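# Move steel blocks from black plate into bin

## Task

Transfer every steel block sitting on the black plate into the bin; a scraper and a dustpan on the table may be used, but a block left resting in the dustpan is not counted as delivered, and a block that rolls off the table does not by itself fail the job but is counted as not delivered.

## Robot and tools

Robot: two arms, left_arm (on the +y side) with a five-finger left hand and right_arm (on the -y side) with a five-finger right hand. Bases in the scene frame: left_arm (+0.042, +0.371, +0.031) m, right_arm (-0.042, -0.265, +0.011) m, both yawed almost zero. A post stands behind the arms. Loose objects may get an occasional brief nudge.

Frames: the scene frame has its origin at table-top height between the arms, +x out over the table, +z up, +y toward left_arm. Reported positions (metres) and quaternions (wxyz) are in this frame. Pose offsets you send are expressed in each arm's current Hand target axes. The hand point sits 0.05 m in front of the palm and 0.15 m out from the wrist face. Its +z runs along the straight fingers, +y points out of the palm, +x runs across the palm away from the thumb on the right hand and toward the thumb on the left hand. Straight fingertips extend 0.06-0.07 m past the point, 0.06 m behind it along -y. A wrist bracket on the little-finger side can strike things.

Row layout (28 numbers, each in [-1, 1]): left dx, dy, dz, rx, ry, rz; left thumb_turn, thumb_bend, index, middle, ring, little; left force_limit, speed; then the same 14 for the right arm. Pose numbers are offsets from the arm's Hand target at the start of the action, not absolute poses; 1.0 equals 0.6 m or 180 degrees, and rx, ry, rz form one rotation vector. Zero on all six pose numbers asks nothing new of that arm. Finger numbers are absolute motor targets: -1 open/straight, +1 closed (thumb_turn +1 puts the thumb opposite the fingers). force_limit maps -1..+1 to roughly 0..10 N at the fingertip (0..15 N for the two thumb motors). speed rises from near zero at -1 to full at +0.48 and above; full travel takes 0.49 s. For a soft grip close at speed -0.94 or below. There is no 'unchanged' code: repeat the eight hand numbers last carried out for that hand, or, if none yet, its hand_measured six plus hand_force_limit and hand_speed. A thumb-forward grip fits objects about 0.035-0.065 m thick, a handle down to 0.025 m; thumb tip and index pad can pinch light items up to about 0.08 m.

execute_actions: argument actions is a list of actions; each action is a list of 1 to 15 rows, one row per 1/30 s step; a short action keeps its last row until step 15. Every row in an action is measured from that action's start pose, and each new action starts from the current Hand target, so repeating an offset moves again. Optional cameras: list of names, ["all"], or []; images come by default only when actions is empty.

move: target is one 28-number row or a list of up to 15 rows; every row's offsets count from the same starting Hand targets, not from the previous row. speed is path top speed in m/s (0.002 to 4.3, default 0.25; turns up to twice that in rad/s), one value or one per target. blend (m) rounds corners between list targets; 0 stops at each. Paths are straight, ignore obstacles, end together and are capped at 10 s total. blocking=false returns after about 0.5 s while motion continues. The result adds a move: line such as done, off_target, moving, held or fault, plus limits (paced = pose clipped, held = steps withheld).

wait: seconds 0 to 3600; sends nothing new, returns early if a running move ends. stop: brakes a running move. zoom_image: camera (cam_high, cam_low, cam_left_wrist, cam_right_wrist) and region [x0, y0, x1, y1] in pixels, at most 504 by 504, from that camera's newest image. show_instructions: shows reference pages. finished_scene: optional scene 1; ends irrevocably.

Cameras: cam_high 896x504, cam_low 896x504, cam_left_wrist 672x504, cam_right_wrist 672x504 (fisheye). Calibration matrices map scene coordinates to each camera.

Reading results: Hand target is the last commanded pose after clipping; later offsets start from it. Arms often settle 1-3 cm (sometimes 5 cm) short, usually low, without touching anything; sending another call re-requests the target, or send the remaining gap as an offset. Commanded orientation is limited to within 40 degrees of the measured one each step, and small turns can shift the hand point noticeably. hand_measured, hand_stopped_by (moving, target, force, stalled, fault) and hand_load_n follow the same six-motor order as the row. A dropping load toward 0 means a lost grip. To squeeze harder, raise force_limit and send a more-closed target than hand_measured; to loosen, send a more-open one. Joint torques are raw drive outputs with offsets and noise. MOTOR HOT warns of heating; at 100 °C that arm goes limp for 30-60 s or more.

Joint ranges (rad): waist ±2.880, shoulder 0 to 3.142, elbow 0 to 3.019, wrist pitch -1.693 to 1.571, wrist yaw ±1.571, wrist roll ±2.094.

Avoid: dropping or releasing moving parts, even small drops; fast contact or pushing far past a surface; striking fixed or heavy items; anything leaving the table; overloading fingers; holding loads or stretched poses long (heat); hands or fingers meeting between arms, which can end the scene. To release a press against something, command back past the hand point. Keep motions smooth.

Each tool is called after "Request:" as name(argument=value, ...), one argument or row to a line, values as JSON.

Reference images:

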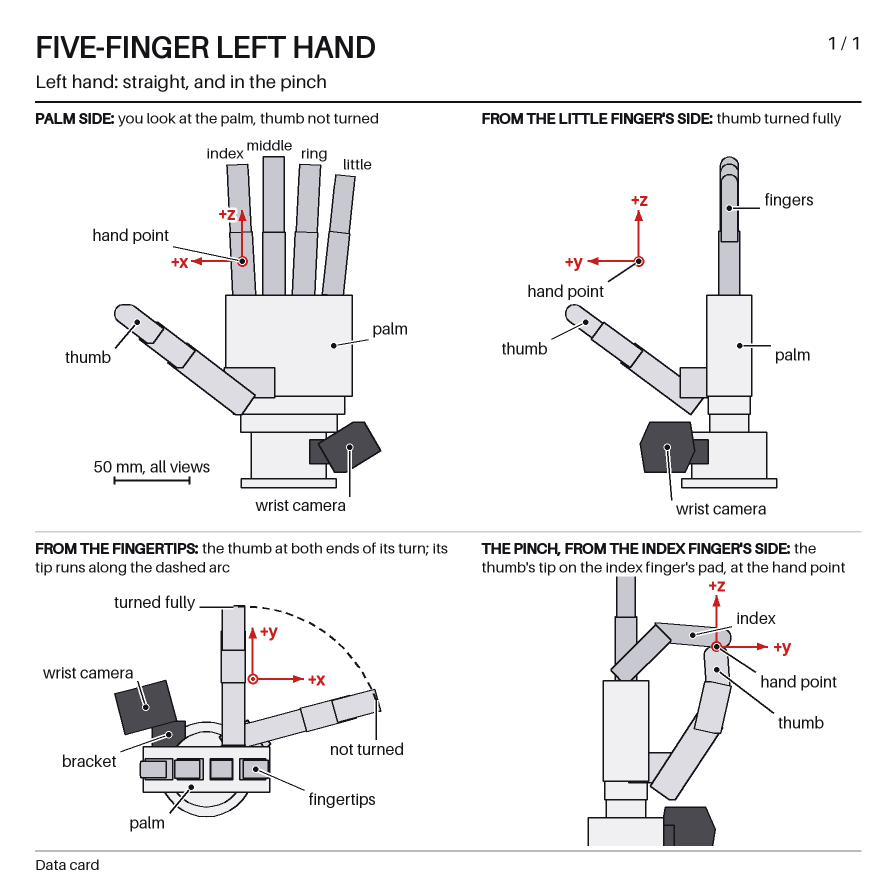

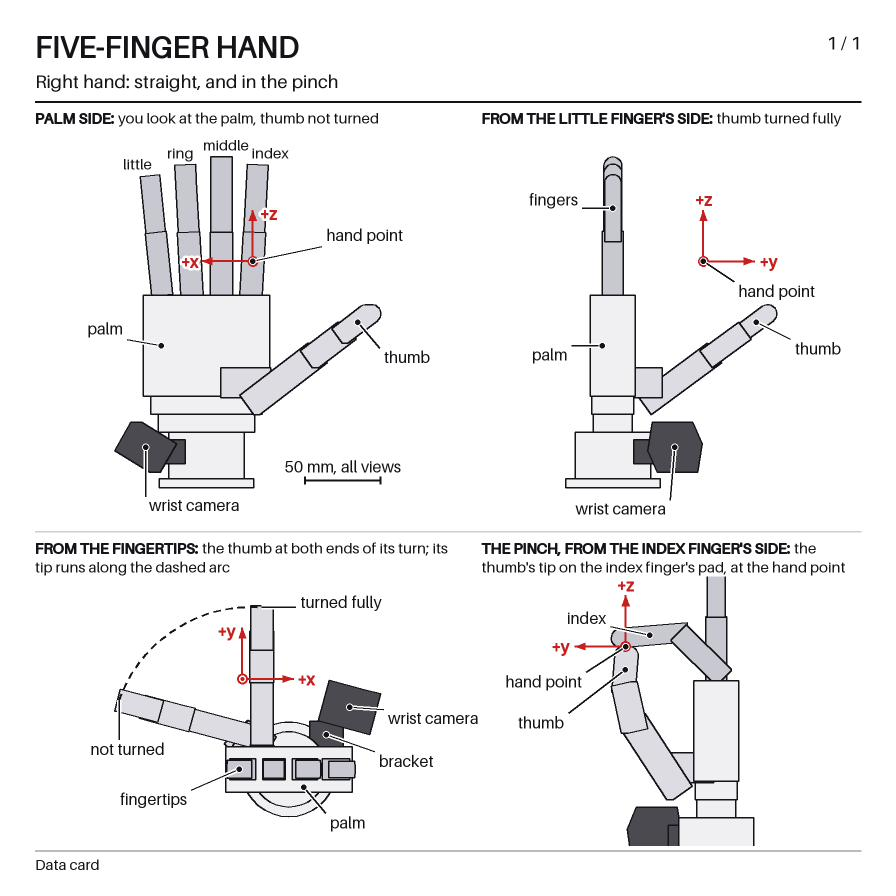

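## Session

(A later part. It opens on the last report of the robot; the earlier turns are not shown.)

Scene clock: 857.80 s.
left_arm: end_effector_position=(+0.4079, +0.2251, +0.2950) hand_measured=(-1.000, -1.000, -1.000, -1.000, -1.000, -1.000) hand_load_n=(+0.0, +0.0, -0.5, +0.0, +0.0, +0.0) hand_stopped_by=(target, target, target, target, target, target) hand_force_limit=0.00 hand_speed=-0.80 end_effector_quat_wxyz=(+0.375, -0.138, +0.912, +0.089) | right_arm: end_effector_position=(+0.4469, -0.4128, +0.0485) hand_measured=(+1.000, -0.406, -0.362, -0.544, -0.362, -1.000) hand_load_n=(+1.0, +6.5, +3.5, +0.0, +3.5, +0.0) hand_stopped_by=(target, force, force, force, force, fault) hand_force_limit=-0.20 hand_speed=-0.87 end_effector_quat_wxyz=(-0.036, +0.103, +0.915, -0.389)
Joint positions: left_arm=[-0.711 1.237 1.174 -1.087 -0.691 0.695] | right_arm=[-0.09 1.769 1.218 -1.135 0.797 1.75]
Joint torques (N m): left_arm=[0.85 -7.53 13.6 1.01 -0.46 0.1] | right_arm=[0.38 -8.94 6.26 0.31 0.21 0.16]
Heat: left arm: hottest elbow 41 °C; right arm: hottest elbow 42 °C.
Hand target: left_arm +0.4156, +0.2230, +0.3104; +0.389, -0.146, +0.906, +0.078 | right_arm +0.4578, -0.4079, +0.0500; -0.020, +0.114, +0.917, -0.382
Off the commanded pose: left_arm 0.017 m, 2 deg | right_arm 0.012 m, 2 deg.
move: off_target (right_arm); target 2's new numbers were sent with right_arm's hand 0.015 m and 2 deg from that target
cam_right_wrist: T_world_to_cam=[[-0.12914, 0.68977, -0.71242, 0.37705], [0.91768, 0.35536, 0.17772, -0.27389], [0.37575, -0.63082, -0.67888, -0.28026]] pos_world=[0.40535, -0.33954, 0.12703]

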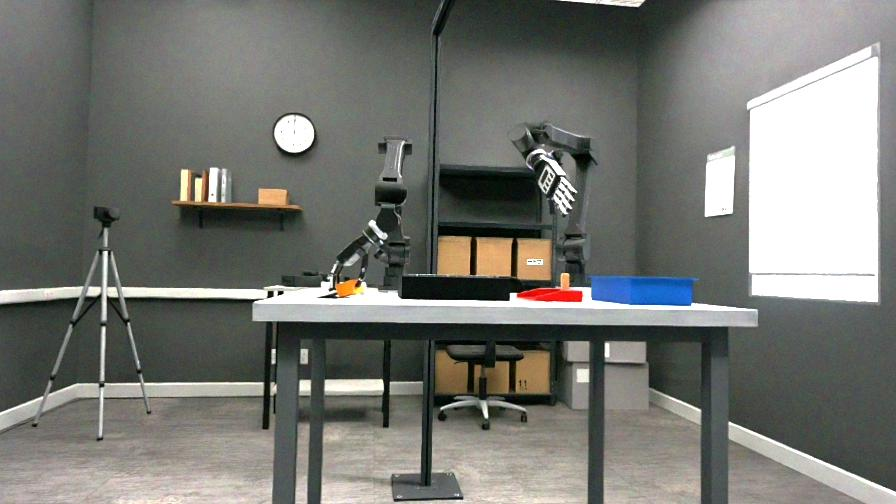

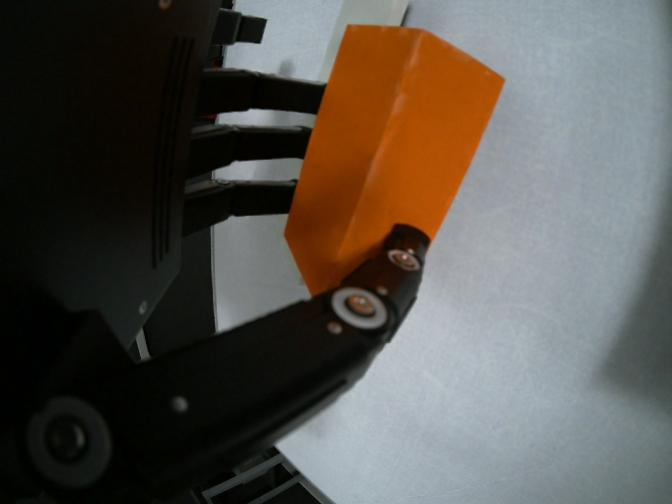

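Request:
move(
  target=[
    [0,0,0,0,0,0,-1,-1,-1,-1,-1,-1,0,-0.8,0,0,0,0,0,0,1,0.0,0.2,0.2,0.2,-1,0.3,-0.85],
  ],
  speed=0.06,
  cameras=["cam_right_wrist"],
)

Request:
move(
  target=[
    [0,0,0,0,0,0,-1,-1,-1,-1,-1,-1,0,-0.8,0,-0.08,-0.08,0,0,0,1,0.1,0.3,0.3,0.3,-1,0.4,-0.85],
  ],
  speed=0.06,
  cameras=["cam_high","cam_low","cam_right_wrist"],
)

Request:
zoom_image(
  camera="cam_low",
  region=[280, 180, 400, 305],
)

Scene clock: 863.70 s.
left_arm: end_effector_position=(+0.4079, +0.2251, +0.2950) hand_measured=(-1.000, -1.000, -1.000, -1.000, -1.000, -1.000) hand_load_n=(+0.0, -0.5, +0.0, +0.0, +0.0, +0.0) hand_stopped_by=(target, target, target, target, target, target) hand_force_limit=0.00 hand_speed=-0.80 end_effector_quat_wxyz=(+0.375, -0.138, +0.912, +0.089) | right_arm: end_effector_position=(+0.4470, -0.4144, +0.0501) hand_measured=(+1.000, -0.398, -0.296, -0.422, -0.282, -1.000) hand_load_n=(+2.0, +10.5, +0.5, +7.5, +4.0, +0.0) hand_stopped_by=(target, force, force, force, force, fault) hand_force_limit=0.30 hand_speed=-0.85 end_effector_quat_wxyz=(-0.035, +0.103, +0.913, -0.394)
Joint positions: left_arm=[-0.711 1.237 1.174 -1.087 -0.691 0.695] | right_arm=[-0.09 1.767 1.218 -1.135 0.806 1.75]
Joint torques (N m): left_arm=[0.73 -7.3 13.59 1.09 -0.47 0.09] | right_arm=[0.38 -8.88 6.31 0.28 -0.08 0.15]
Heat: left arm: hottest elbow 42 °C; right arm: hottest elbow 41 °C.
Hand target: left_arm +0.4156, +0.2230, +0.3104; +0.389, -0.146, +0.906, +0.078 | right_arm +0.4578, -0.4079, +0.0500; -0.020, +0.114, +0.917, -0.382
Off the commanded pose: left_arm 0.017 m, 2 deg | right_arm 0.013 m, 3 deg.
move: done
cam_right_wrist: T_world_to_cam=[[-0.1294, 0.68302, -0.71885, 0.37699], [0.91719, 0.35796, 0.175, -0.27227], [0.37685, -0.63668, -0.67278, -0.2835]] pos_world=[0.40535, -0.34052, 0.12792]

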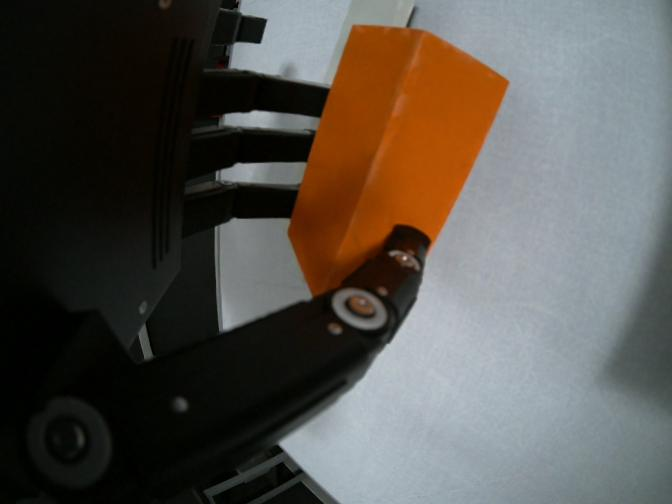

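Scene clock: 865.57 s.
left_arm: end_effector_position=(+0.4079, +0.2251, +0.2950) hand_measured=(-1.000, -1.000, -1.000, -1.000, -1.000, -1.000) hand_load_n=(+0.0, +0.0, +0.0, +0.0, +0.0, -0.5) hand_stopped_by=(target, target, target, target, target, target) hand_force_limit=0.00 hand_speed=-0.80 end_effector_quat_wxyz=(+0.375, -0.138, +0.912, +0.089) | right_arm: end_effector_position=(+0.4354, -0.4131, +0.0882) hand_measured=(+1.000, -0.398, -0.258, -0.422, -0.256, -1.000) hand_load_n=(-0.5, +13.0, +9.0, +0.0, +4.0, +0.0) hand_stopped_by=(target, force, force, force, force, fault) hand_force_limit=0.40 hand_speed=-0.85 end_effector_quat_wxyz=(-0.050, +0.108, +0.917, -0.380)
Joint positions: left_arm=[-0.711 1.237 1.174 -1.087 -0.691 0.695] | right_arm=[-0.099 1.709 1.26 -1.267 0.777 1.763]
Joint torques (N m): left_arm=[0.85 -7.53 13.63 1.02 -0.47 0.08] | right_arm=[0.32 -10.58 9.37 -0.46 0.48 0.15]
Heat: left arm: hottest elbow 42 °C; right arm: hottest elbow 41 °C.
Hand target: left_arm +0.4156, +0.2230, +0.3104; +0.389, -0.146, +0.906, +0.078 | right_arm +0.4544, -0.4072, +0.1178; -0.020, +0.114, +0.917, -0.382
Off the commanded pose: left_arm 0.017 m, 2 deg | right_arm 0.036 m, 4 deg.
move: off_target (right_arm)
cam_right_wrist: T_world_to_cam=[[-0.12905, 0.70695, -0.69539, 0.40965], [0.92814, 0.33302, 0.1663, -0.28315], [0.34915, -0.62396, -0.69912, -0.23299]] pos_world=[0.39702, -0.34068, 0.16907]

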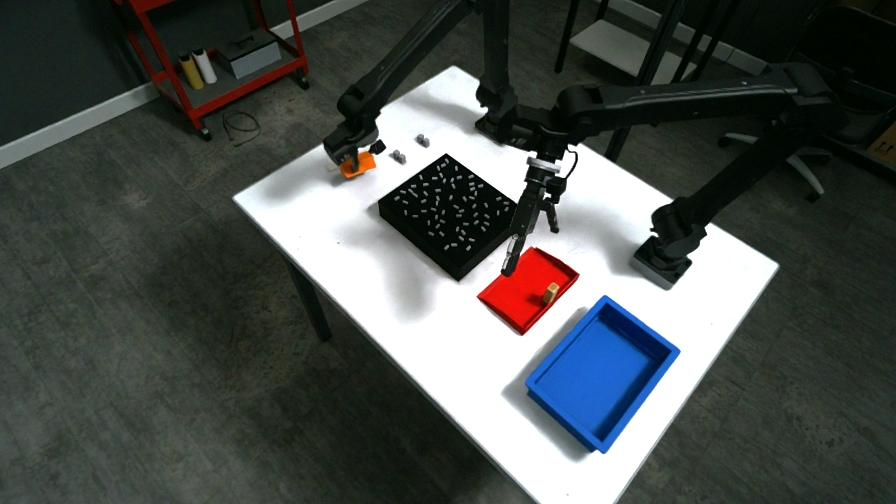

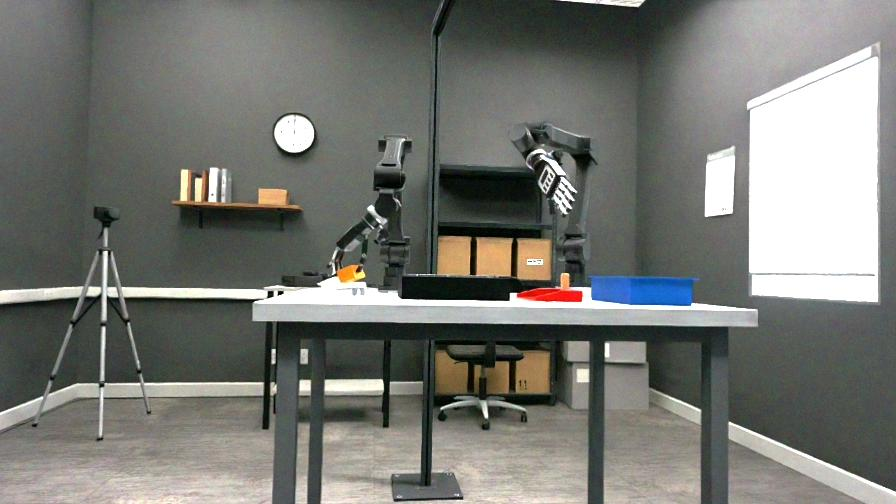

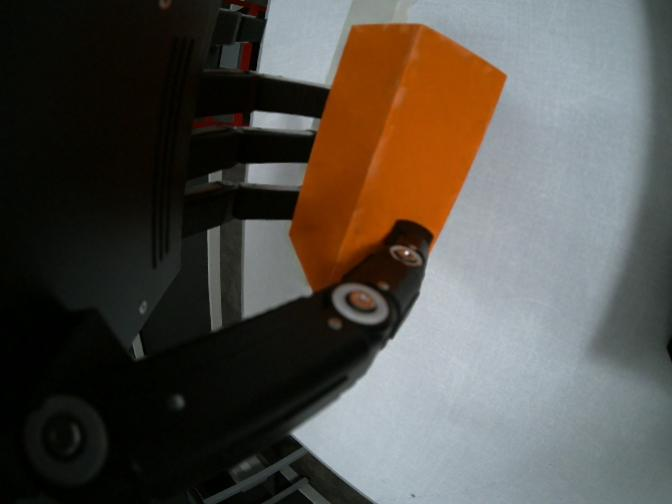

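Scaled by 4.032.

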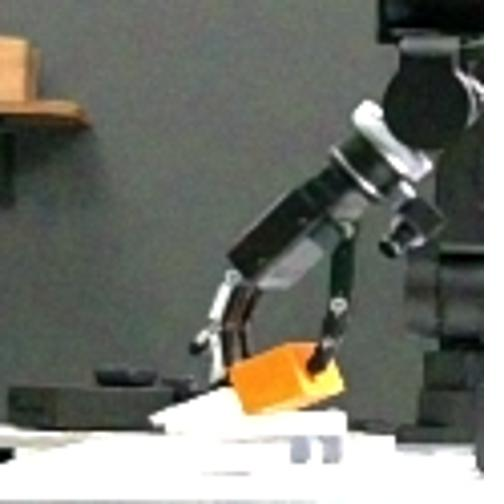

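Request:
move(
  target=[0.158,0.0097,-0.0208,-0.3565,0.0715,-0.8303,1,-1,-1,-1,-1,-1,0,-0.3,0,0,0,0,0,0,1,0.1,0.3,0.3,0.3,-1,0.4,-0.85],
  speed=0.3,
  cameras=["cam_high","cam_low","cam_left_wrist","cam_right_wrist"],
)

Scene clock: 930.37 s.
left_arm: end_effector_position=(+0.3394, +0.2074, +0.2436) hand_measured=(+1.000, -1.000, -1.000, -1.000, -1.000, -1.000) hand_load_n=(+0.0, +0.0, +0.0, +0.0, +0.0, +0.0) hand_stopped_by=(target, target, target, target, target, target) hand_force_limit=0.00 hand_speed=-0.30 end_effector_quat_wxyz=(-0.009, +1.000, -0.011, -0.016) | right_arm: end_effector_position=(+0.4350, -0.4146, +0.0882) hand_measured=(+1.000, -0.398, -0.258, -0.422, -0.256, -1.000) hand_load_n=(-0.5, +12.5, +9.0, +0.0, +4.0, +0.0) hand_stopped_by=(target, force, force, force, force, fault) hand_force_limit=0.40 hand_speed=-0.85 end_effector_quat_wxyz=(-0.051, +0.110, +0.917, -0.380)
Joint positions: left_arm=[-0.351 1.113 1.067 -1.561 -0.005 -1.917] | right_arm=[-0.102 1.709 1.26 -1.267 0.777 1.763]
Joint torques (N m): left_arm=[0.85 -5.48 9.91 0.59 0.12 -0.04] | right_arm=[0.5 -10.75 9.39 -0.51 0.48 0.15]
Heat: left arm: hottest elbow 42 °C; right arm: hottest elbow 41 °C.
Hand target: left_arm +0.3431, +0.2059, +0.2502; +0.000, +1.000, +0.000, +0.000 | right_arm +0.4544, -0.4072, +0.1178; -0.020, +0.114, +0.917, -0.382
Off the commanded pose: left_arm 0.008 m, 2 deg | right_arm 0.036 m, 4 deg.
move: done
cam_left_wrist: T_world_to_cam=[[0.2506, 0.9676, -0.03092, -0.27735], [0.84072, -0.20168, 0.5025, -0.37019], [0.47999, -0.15192, -0.86402, 0.19531]] pos_world=[0.28699, 0.22337, 0.3462]
cam_right_wrist: T_world_to_cam=[[-0.12693, 0.70734, -0.69538, 0.40989], [0.92914, 0.33022, 0.1663, -0.28377], [0.34726, -0.625, -0.69913, -0.23337]] pos_world=[0.39673, -0.34208, 0.16907]

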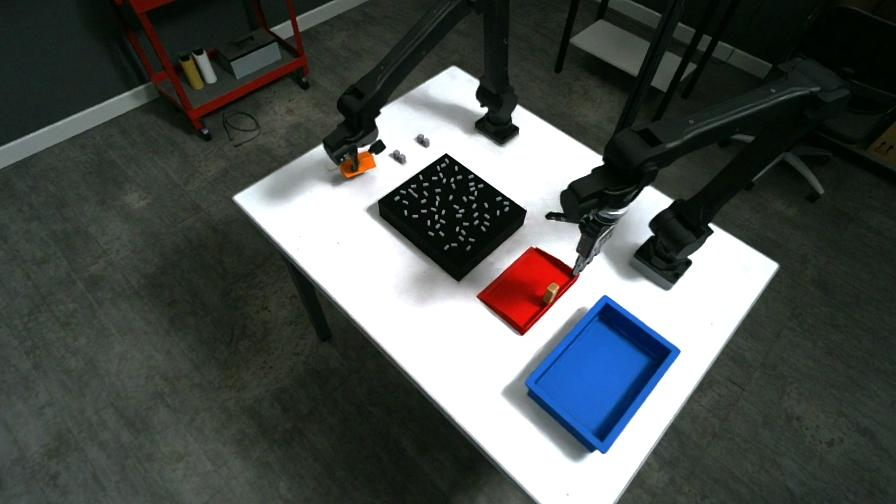

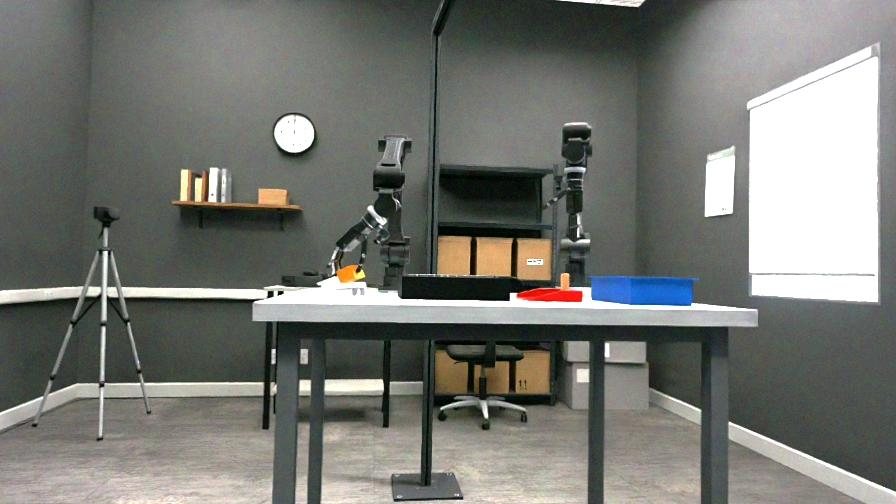

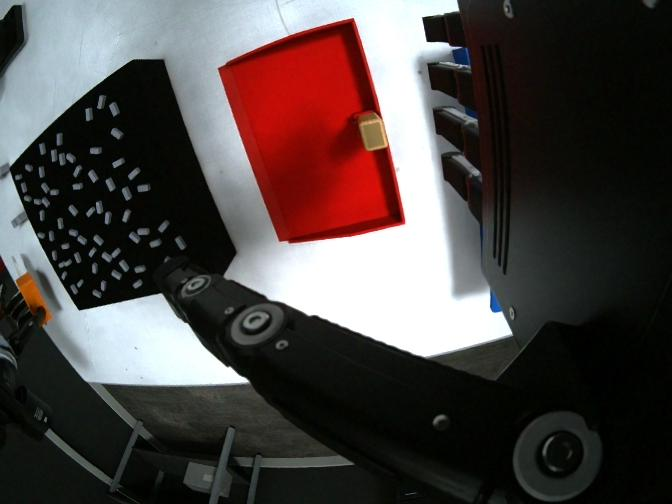

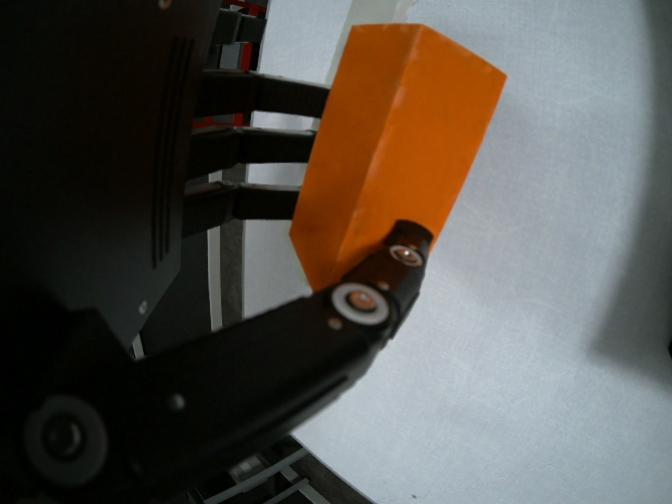

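Request:
zoom_image(
  camera="cam_left_wrist",
  region=[210, 10, 430, 260],
)

Request:
zoom_image(
  camera="cam_left_wrist",
  region=[320, 80, 420, 180],
)

Request:
zoom_image(
  camera="cam_left_wrist",
  region=[0, 50, 250, 320],
)

Request:
zoom_image(
  camera="cam_high",
  region=[465, 230, 605, 350],
)

Scaled by 2.016 from the camera's image (finer frame: 960x720).

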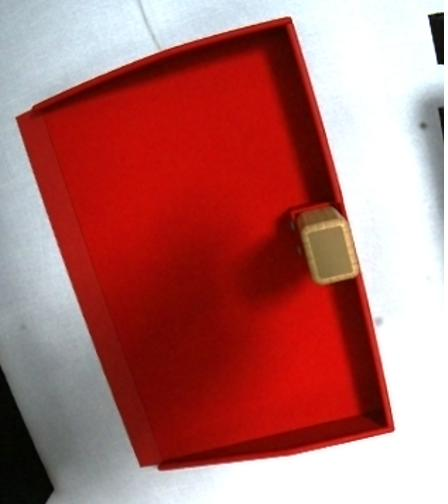

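Scaled by 5.040 from the camera's image (finer frame: 960x720).

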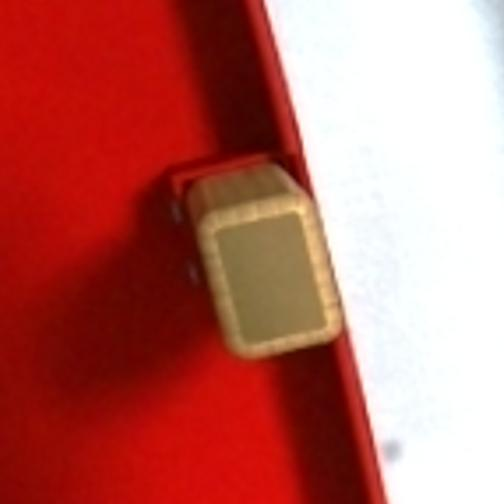

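Scaled by 1.867 from the camera's image (finer frame: 960x720).

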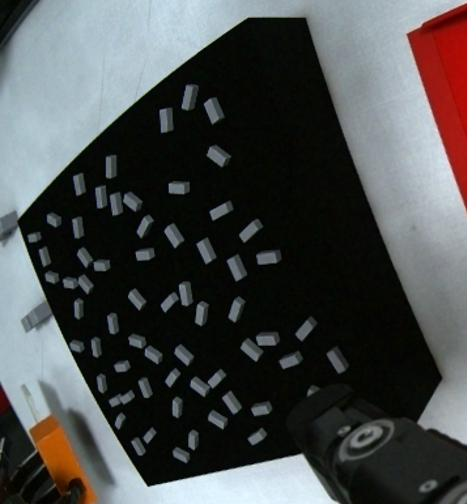

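Scaled by 3.600.

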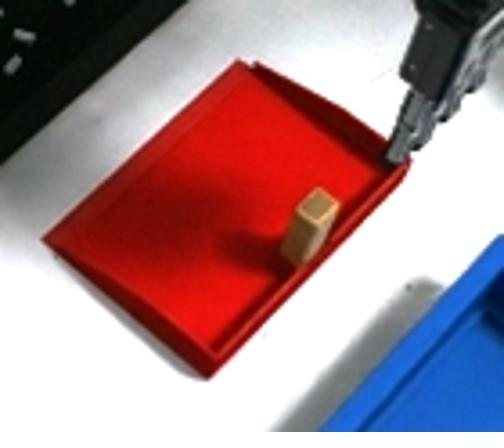

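Request:
move(
  target=[
    [0,-0.083,-0.1667,0,0,0,1,-1,-1,-1,-1,-1,0,-0.3,0.0637,-0.1248,-0.2385,0,0,0,1,0.1,0.3,0.3,0.3,-1,0.4,-0.85],
    [0,-0.083,-0.1667,0,0,0,1,-1,-1,-1,-1,-1,0,-0.3,0.3163,0.2737,-0.5718,-0.3797,0.0024,-0.0784,1,0.1,0.3,0.3,0.3,-1,0.4,-0.85],
  ],
  speed=0.2,
  cameras=["all"],
)

Scene clock: 975.83 s.
left_arm: end_effector_position=(+0.3368, +0.2582, +0.3230) hand_measured=(+1.000, -1.000, -1.000, -1.000, -1.000, -1.000) hand_load_n=(+0.0, +0.0, +0.0, +0.0, +0.0, +0.0) hand_stopped_by=(target, target, target, target, target, target) hand_force_limit=0.00 hand_speed=-0.30 end_effector_quat_wxyz=(+0.012, +0.999, +0.006, +0.032) | right_arm: end_effector_position=(+0.3393, -0.0205, +0.2149) hand_measured=(+1.000, -0.398, -0.258, -0.422, -0.256, -1.000) hand_load_n=(-0.5, +12.5, +9.5, +0.0, +4.5, +0.0) hand_stopped_by=(target, force, force, force, force, fault) hand_force_limit=0.40 hand_speed=-0.85 end_effector_quat_wxyz=(-0.023, +0.000, +0.982, +0.188)
Joint positions: left_arm=[-0.171 1.002 1.186 -1.687 0.012 -1.771] | right_arm=[0.318 1.332 1.128 -1.291 -0.373 1.901]
Joint torques (N m): left_arm=[1.08 -2.9 15.16 -0.13 0.18 0.2] | right_arm=[0.15 -7 7.75 0.72 -0.53 0.15]
Heat: left arm: hottest elbow 40 °C; right arm: hottest elbow 42 °C.
Hand target: left_arm +0.3432, +0.2558, +0.3501; +0.000, +1.000, +0.000, +0.000 | right_arm +0.3441, -0.0139, +0.2353; +0.000, +0.000, +0.979, +0.203
Off the commanded pose: left_arm 0.028 m, 4 deg | right_arm 0.022 m, 3 deg.
joint sent to its limit (left arm) — joint 4 (wrist pitch), lower limit. The joint targets are off in position and orientation.
move: off_target (left_arm, right_arm)
cam_left_wrist: T_world_to_cam=[[0.22223, 0.97374, -0.04948, -0.30934], [0.79381, -0.15123, 0.58906, -0.42298], [0.56611, -0.17018, -0.80658, 0.23009]] pos_world=[0.27426, 0.27641, 0.41944]
cam_right_wrist: T_world_to_cam=[[-0.2778, 0.89808, 0.341, 0.03943], [0.84636, 0.0609, 0.52911, -0.4015], [0.45442, 0.4356, -0.77702, 0.13684]] pos_world=[0.28858, -0.07057, 0.30532]

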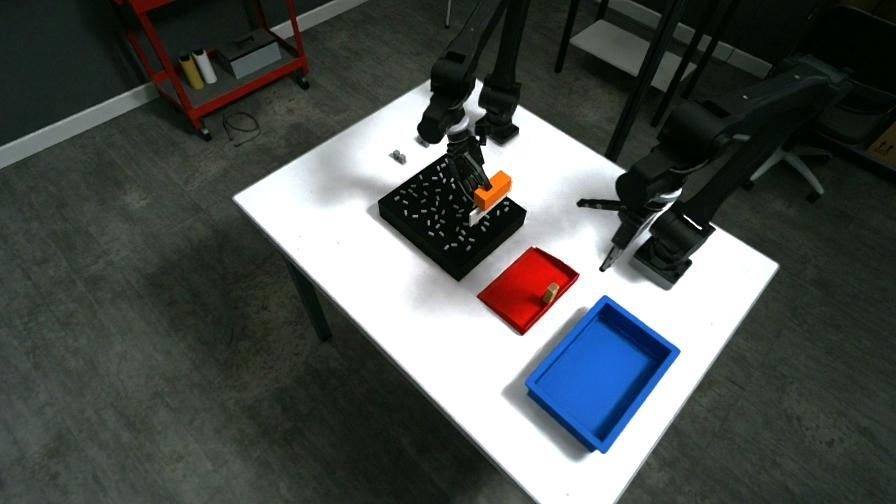

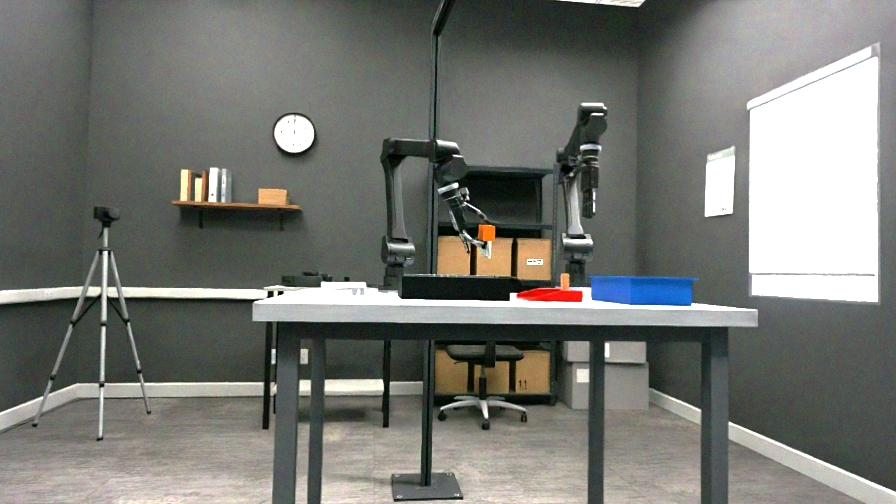

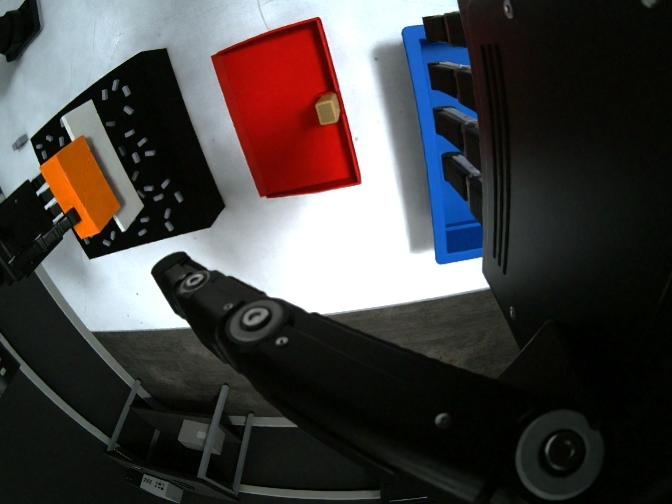

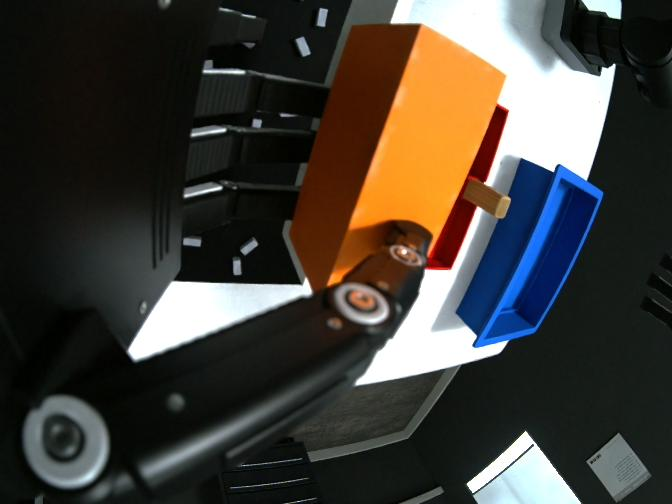

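Request:
zoom_image(
  camera="cam_high",
  region=[370, 130, 550, 290],
)

Request:
zoom_image(
  camera="cam_low",
  region=[390, 200, 610, 310],
)

Scaled by 2.800.

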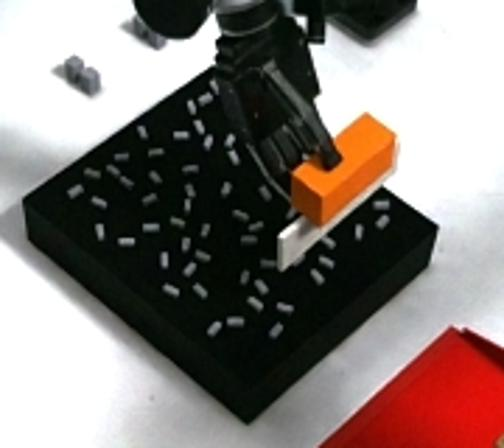

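Scaled by 2.291.

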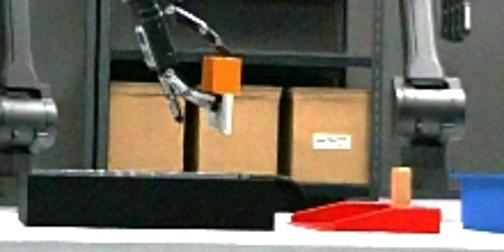

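Request:
move(
  target=[0,0,0,0,0,0,1,-1,-1,-1,-1,-1,0,-0.3,0.0667,0.0167,0.0707,0,-0.0131,-0.0057,1,0.1,0.3,0.3,0.3,-1,0.4,-0.85],
  speed=0.1,
  cameras=["cam_high","cam_low","cam_right_wrist"],
)

Request:
zoom_image(
  camera="cam_high",
  region=[370, 130, 550, 290],
)

Request:
zoom_image(
  camera="cam_low",
  region=[390, 200, 550, 310],
)

Scene clock: 1001.63 s.
left_arm: end_effector_position=(+0.3368, +0.2582, +0.3230) hand_measured=(+1.000, -1.000, -1.000, -1.000, -1.000, -1.000) hand_load_n=(+0.0, +0.0, +0.0, +0.0, +0.0, +0.0) hand_stopped_by=(target, target, target, target, target, target) hand_force_limit=0.00 hand_speed=-0.30 end_effector_quat_wxyz=(+0.012, +0.999, +0.006, +0.032) | right_arm: end_effector_position=(+0.2977, +0.0055, +0.1812) hand_measured=(+1.000, -0.398, -0.258, -0.422, -0.256, -1.000) hand_load_n=(-1.0, +12.5, +9.5, +0.0, +4.5, +0.0) hand_stopped_by=(target, force, force, force, force, fault) hand_force_limit=0.40 hand_speed=-0.85 end_effector_quat_wxyz=(-0.002, -0.004, +0.982, +0.189)
Joint positions: left_arm=[-0.171 1.002 1.186 -1.687 0.012 -1.771] | right_arm=[0.433 1.243 0.951 -1.119 -0.347 2.02]
Joint torques (N m): left_arm=[1.32 -3.02 15.13 -0.13 0.18 0.17] | right_arm=[0.26 -5.71 7.73 0.9 -0.15 0.16]
Heat: left arm: hottest elbow 41 °C; right arm: hottest elbow 42 °C.
Hand target: left_arm +0.3432, +0.2558, +0.3501; +0.000, +1.000, +0.000, +0.000 | right_arm +0.3041, +0.0122, +0.2003; +0.022, -0.005, +0.979, +0.203
Off the commanded pose: left_arm 0.028 m, 4 deg | right_arm 0.021 m, 3 deg.
joint sent to its limit (left arm) — joint 4 (wrist pitch), lower limit. The joint targets are off in position and orientation.
move: off_target (right_arm)
cam_right_wrist: T_world_to_cam=[[-0.29314, 0.89671, 0.33163, 0.02223], [0.82235, 0.05956, 0.56585, -0.34956], [0.48765, 0.43859, -0.75488, 0.10434]] pos_world=[0.24309, -0.04487, 0.26919]

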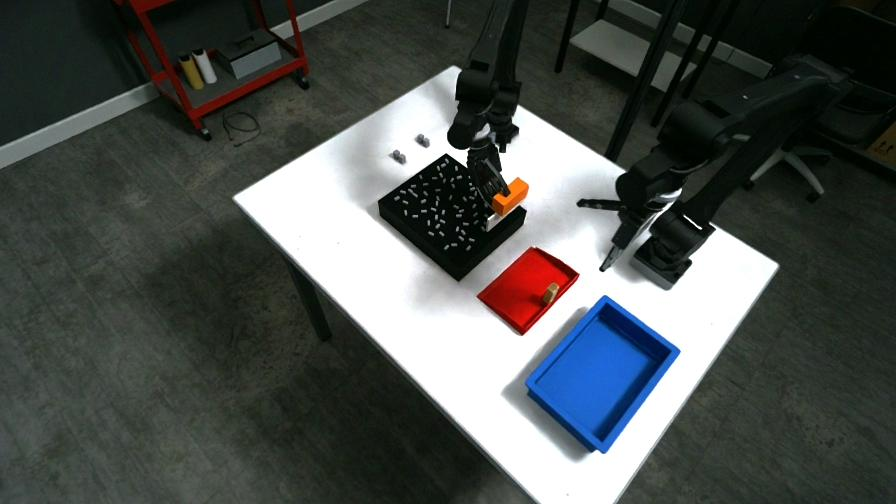

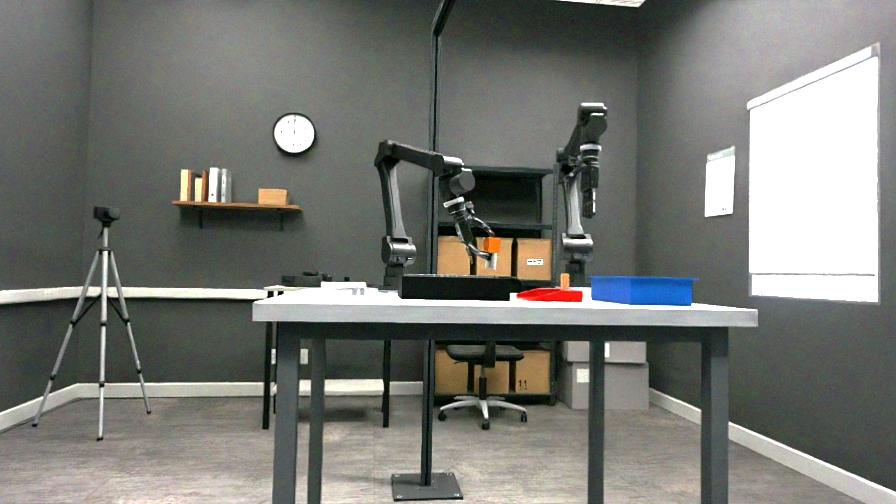

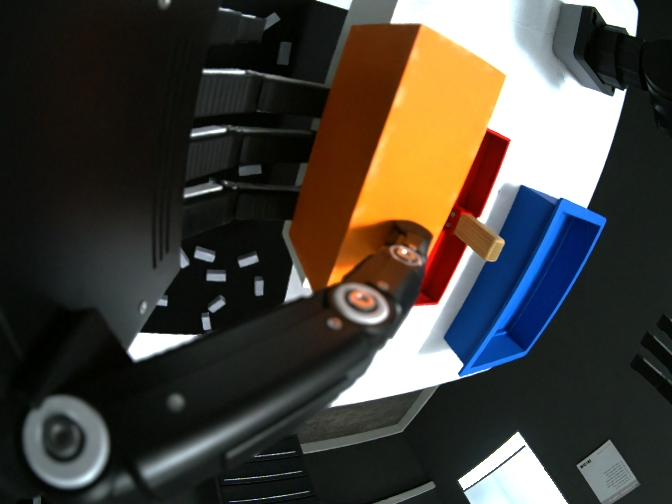

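Scaled by 2.800.

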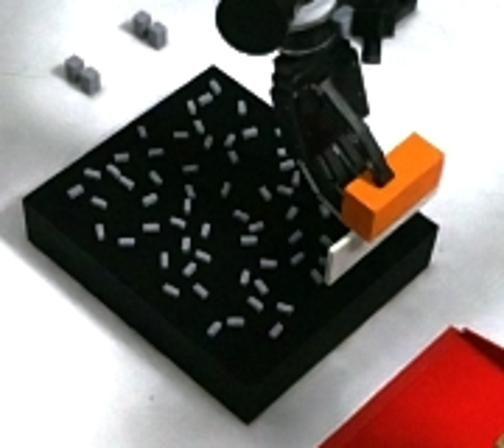

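Scaled by 3.150.

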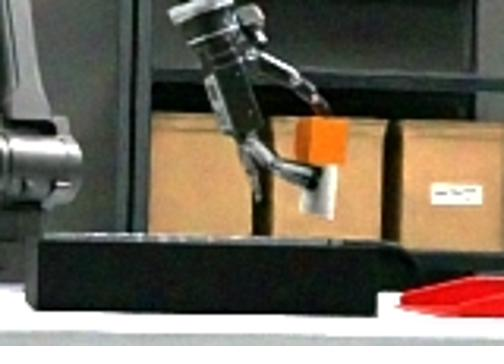

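Request:
move(
  target=[0,0,0,0,0,0,1,-1,-1,-1,-1,-1,0,-0.3,0,-0.0162,0.0375,0,0,0,1,0.1,0.3,0.3,0.3,-1,0.4,-0.85],
  speed=0.06,
  cameras=["cam_high","cam_low"],
)

Request:
zoom_image(
  camera="cam_low",
  region=[390, 200, 550, 310],
)

Scene clock: 1008.03 s.
left_arm: end_effector_position=(+0.3368, +0.2582, +0.3230) hand_measured=(+1.000, -1.000, -1.000, -1.000, -1.000, -1.000) hand_load_n=(+0.0, +0.0, +0.0, +0.0, +0.0, +0.0) hand_stopped_by=(target, target, target, target, target, target) hand_force_limit=0.00 hand_speed=-0.30 end_effector_quat_wxyz=(+0.012, +0.999, +0.006, +0.032) | right_arm: end_effector_position=(+0.2973, +0.0054, +0.1661) hand_measured=(+1.000, -0.398, -0.258, -0.422, -0.256, -1.000) hand_load_n=(-0.5, +13.0, +9.5, +0.0, +4.5, +0.0) hand_stopped_by=(target, force, force, force, force, fault) hand_force_limit=0.40 hand_speed=-0.85 end_effector_quat_wxyz=(+0.008, -0.006, +0.981, +0.194)
Joint positions: left_arm=[-0.171 1.002 1.186 -1.687 0.012 -1.771] | right_arm=[0.433 1.243 0.904 -1.049 -0.347 2.02]
Joint torques (N m): left_arm=[1.32 -3.02 15.13 -0.06 0.2 0.18] | right_arm=[0.09 -4.07 7.69 1.02 -0.14 0.15]
Heat: left arm: hottest elbow 41 °C; right arm: hottest elbow 41 °C.
Hand target: left_arm +0.3432, +0.2558, +0.3501; +0.000, +1.000, +0.000, +0.000 | right_arm +0.3052, +0.0122, +0.1758; +0.022, -0.005, +0.979, +0.203
Off the commanded pose: left_arm 0.028 m, 4 deg | right_arm 0.014 m, 2 deg.
joint sent to its limit (left arm) — joint 4 (wrist pitch), lower limit. The joint targets are off in position and orientation.
move: off_target (right_arm)

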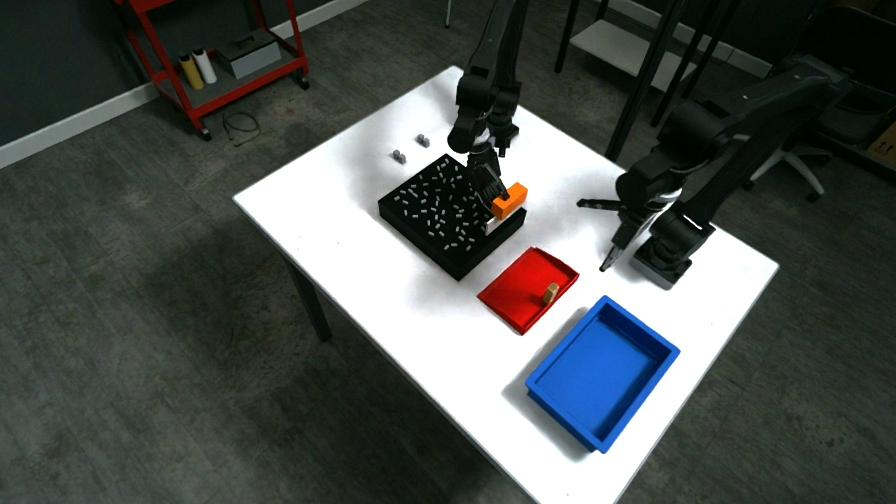

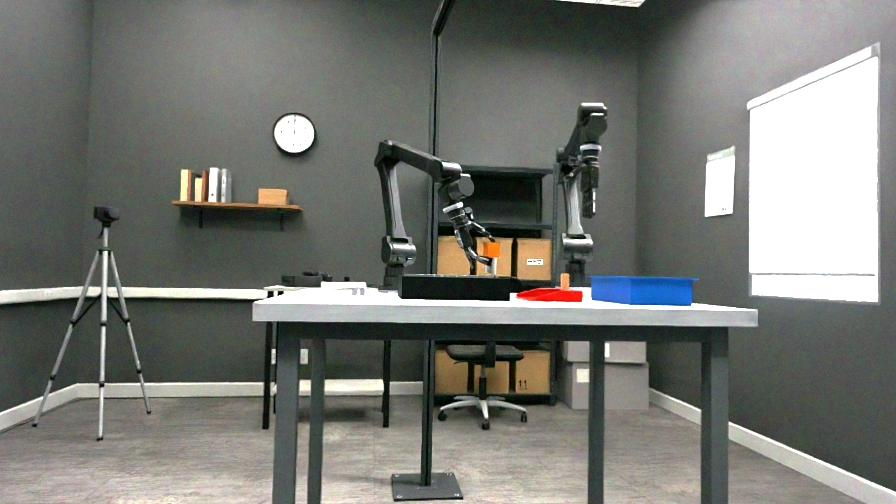

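Scaled by 3.150.

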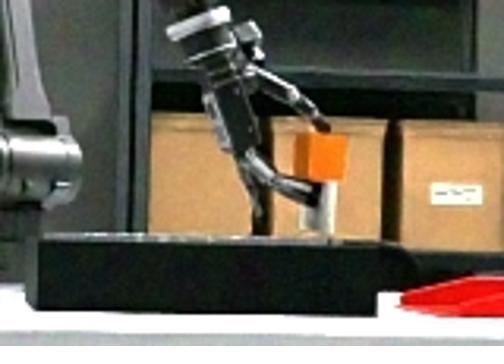

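Request:
move(
  target=[0,0,0,0,0,0,1,-1,-1,-1,-1,-1,0,-0.3,0,-0.0093,0.0214,0,0,0,1,0.1,0.3,0.3,0.3,-1,0.4,-0.85],
  speed=0.04,
  cameras=["cam_high","cam_low","cam_right_wrist"],
)

Request:
zoom_image(
  camera="cam_low",
  region=[390, 200, 550, 310],
)

Request:
zoom_image(
  camera="cam_high",
  region=[440, 160, 550, 260],
)

Scene clock: 1013.07 s.
left_arm: end_effector_position=(+0.3368, +0.2582, +0.3230) hand_measured=(+1.000, -1.000, -1.000, -1.000, -1.000, -1.000) hand_load_n=(+0.0, +0.0, +0.0, +0.0, +0.0, +0.5) hand_stopped_by=(target, target, target, target, target, target) hand_force_limit=0.00 hand_speed=-0.30 end_effector_quat_wxyz=(+0.012, +0.999, +0.006, +0.032) | right_arm: end_effector_position=(+0.2986, +0.0060, +0.1548) hand_measured=(+1.000, -0.398, -0.258, -0.422, -0.256, -1.000) hand_load_n=(-1.0, +12.5, +9.0, +0.5, +4.5, +0.0) hand_stopped_by=(target, force, force, force, force, fault) hand_force_limit=0.40 hand_speed=-0.85 end_effector_quat_wxyz=(+0.011, -0.007, +0.981, +0.195)
Joint positions: left_arm=[-0.171 1.002 1.186 -1.687 0.012 -1.771] | right_arm=[0.433 1.255 0.881 -1.007 -0.347 2.02]
Joint torques (N m): left_arm=[1.32 -3.02 15.19 -0.14 0.2 0.19] | right_arm=[0.15 -3.9 7.42 0.96 -0.15 0.15]
Heat: left arm: hottest elbow 41 °C; right arm: hottest elbow 41 °C.
Hand target: left_arm +0.3432, +0.2558, +0.3501; +0.000, +1.000, +0.000, +0.000 | right_arm +0.3058, +0.0122, +0.1619; +0.022, -0.005, +0.979, +0.203
Off the commanded pose: left_arm 0.028 m, 4 deg | right_arm 0.012 m, 2 deg.
joint sent to its limit (left arm) — joint 4 (wrist pitch), lower limit. The joint targets are off in position and orientation.
move: off_target (right_arm)
cam_right_wrist: T_world_to_cam=[[-0.30197, 0.89267, 0.3346, 0.03309], [0.80704, 0.05255, 0.58815, -0.33424], [0.50744, 0.44764, -0.73629, 0.07489]] pos_world=[0.24174, -0.0455, 0.24066]

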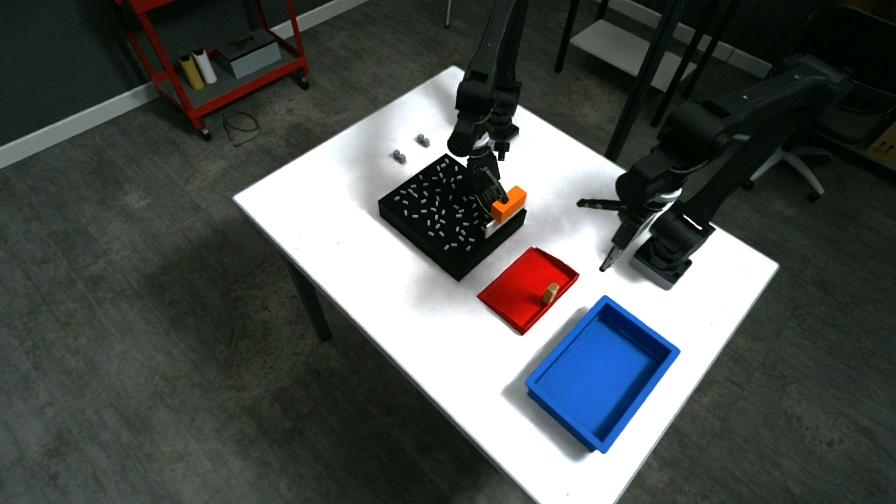

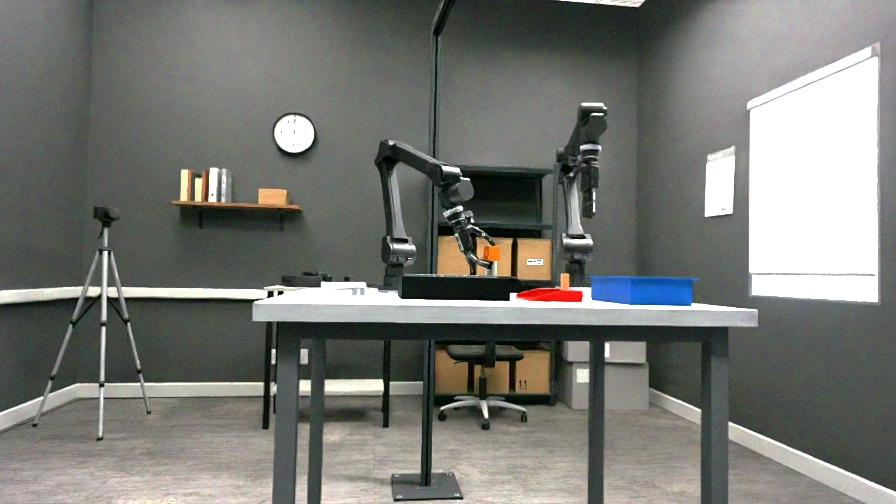

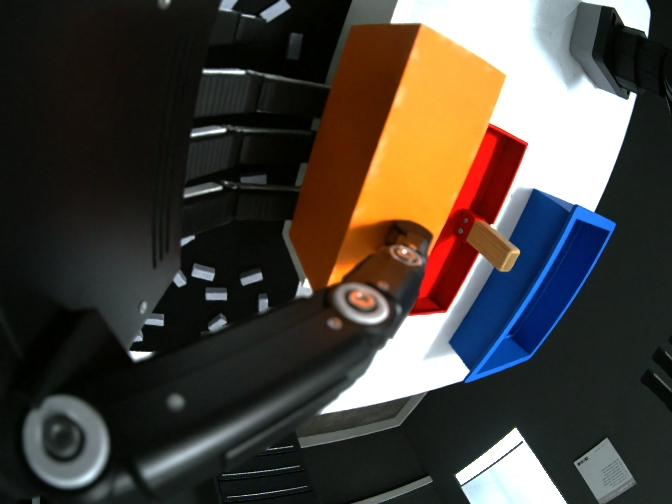

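Scaled by 3.150.

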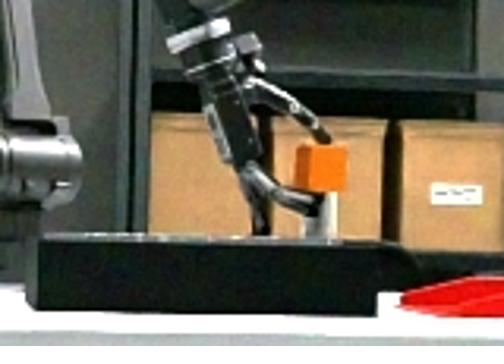

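Scaled by 4.582.

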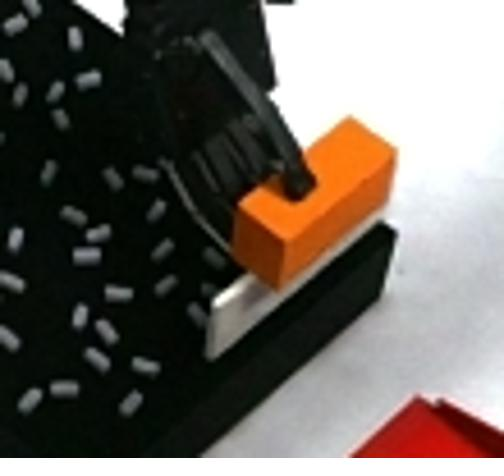

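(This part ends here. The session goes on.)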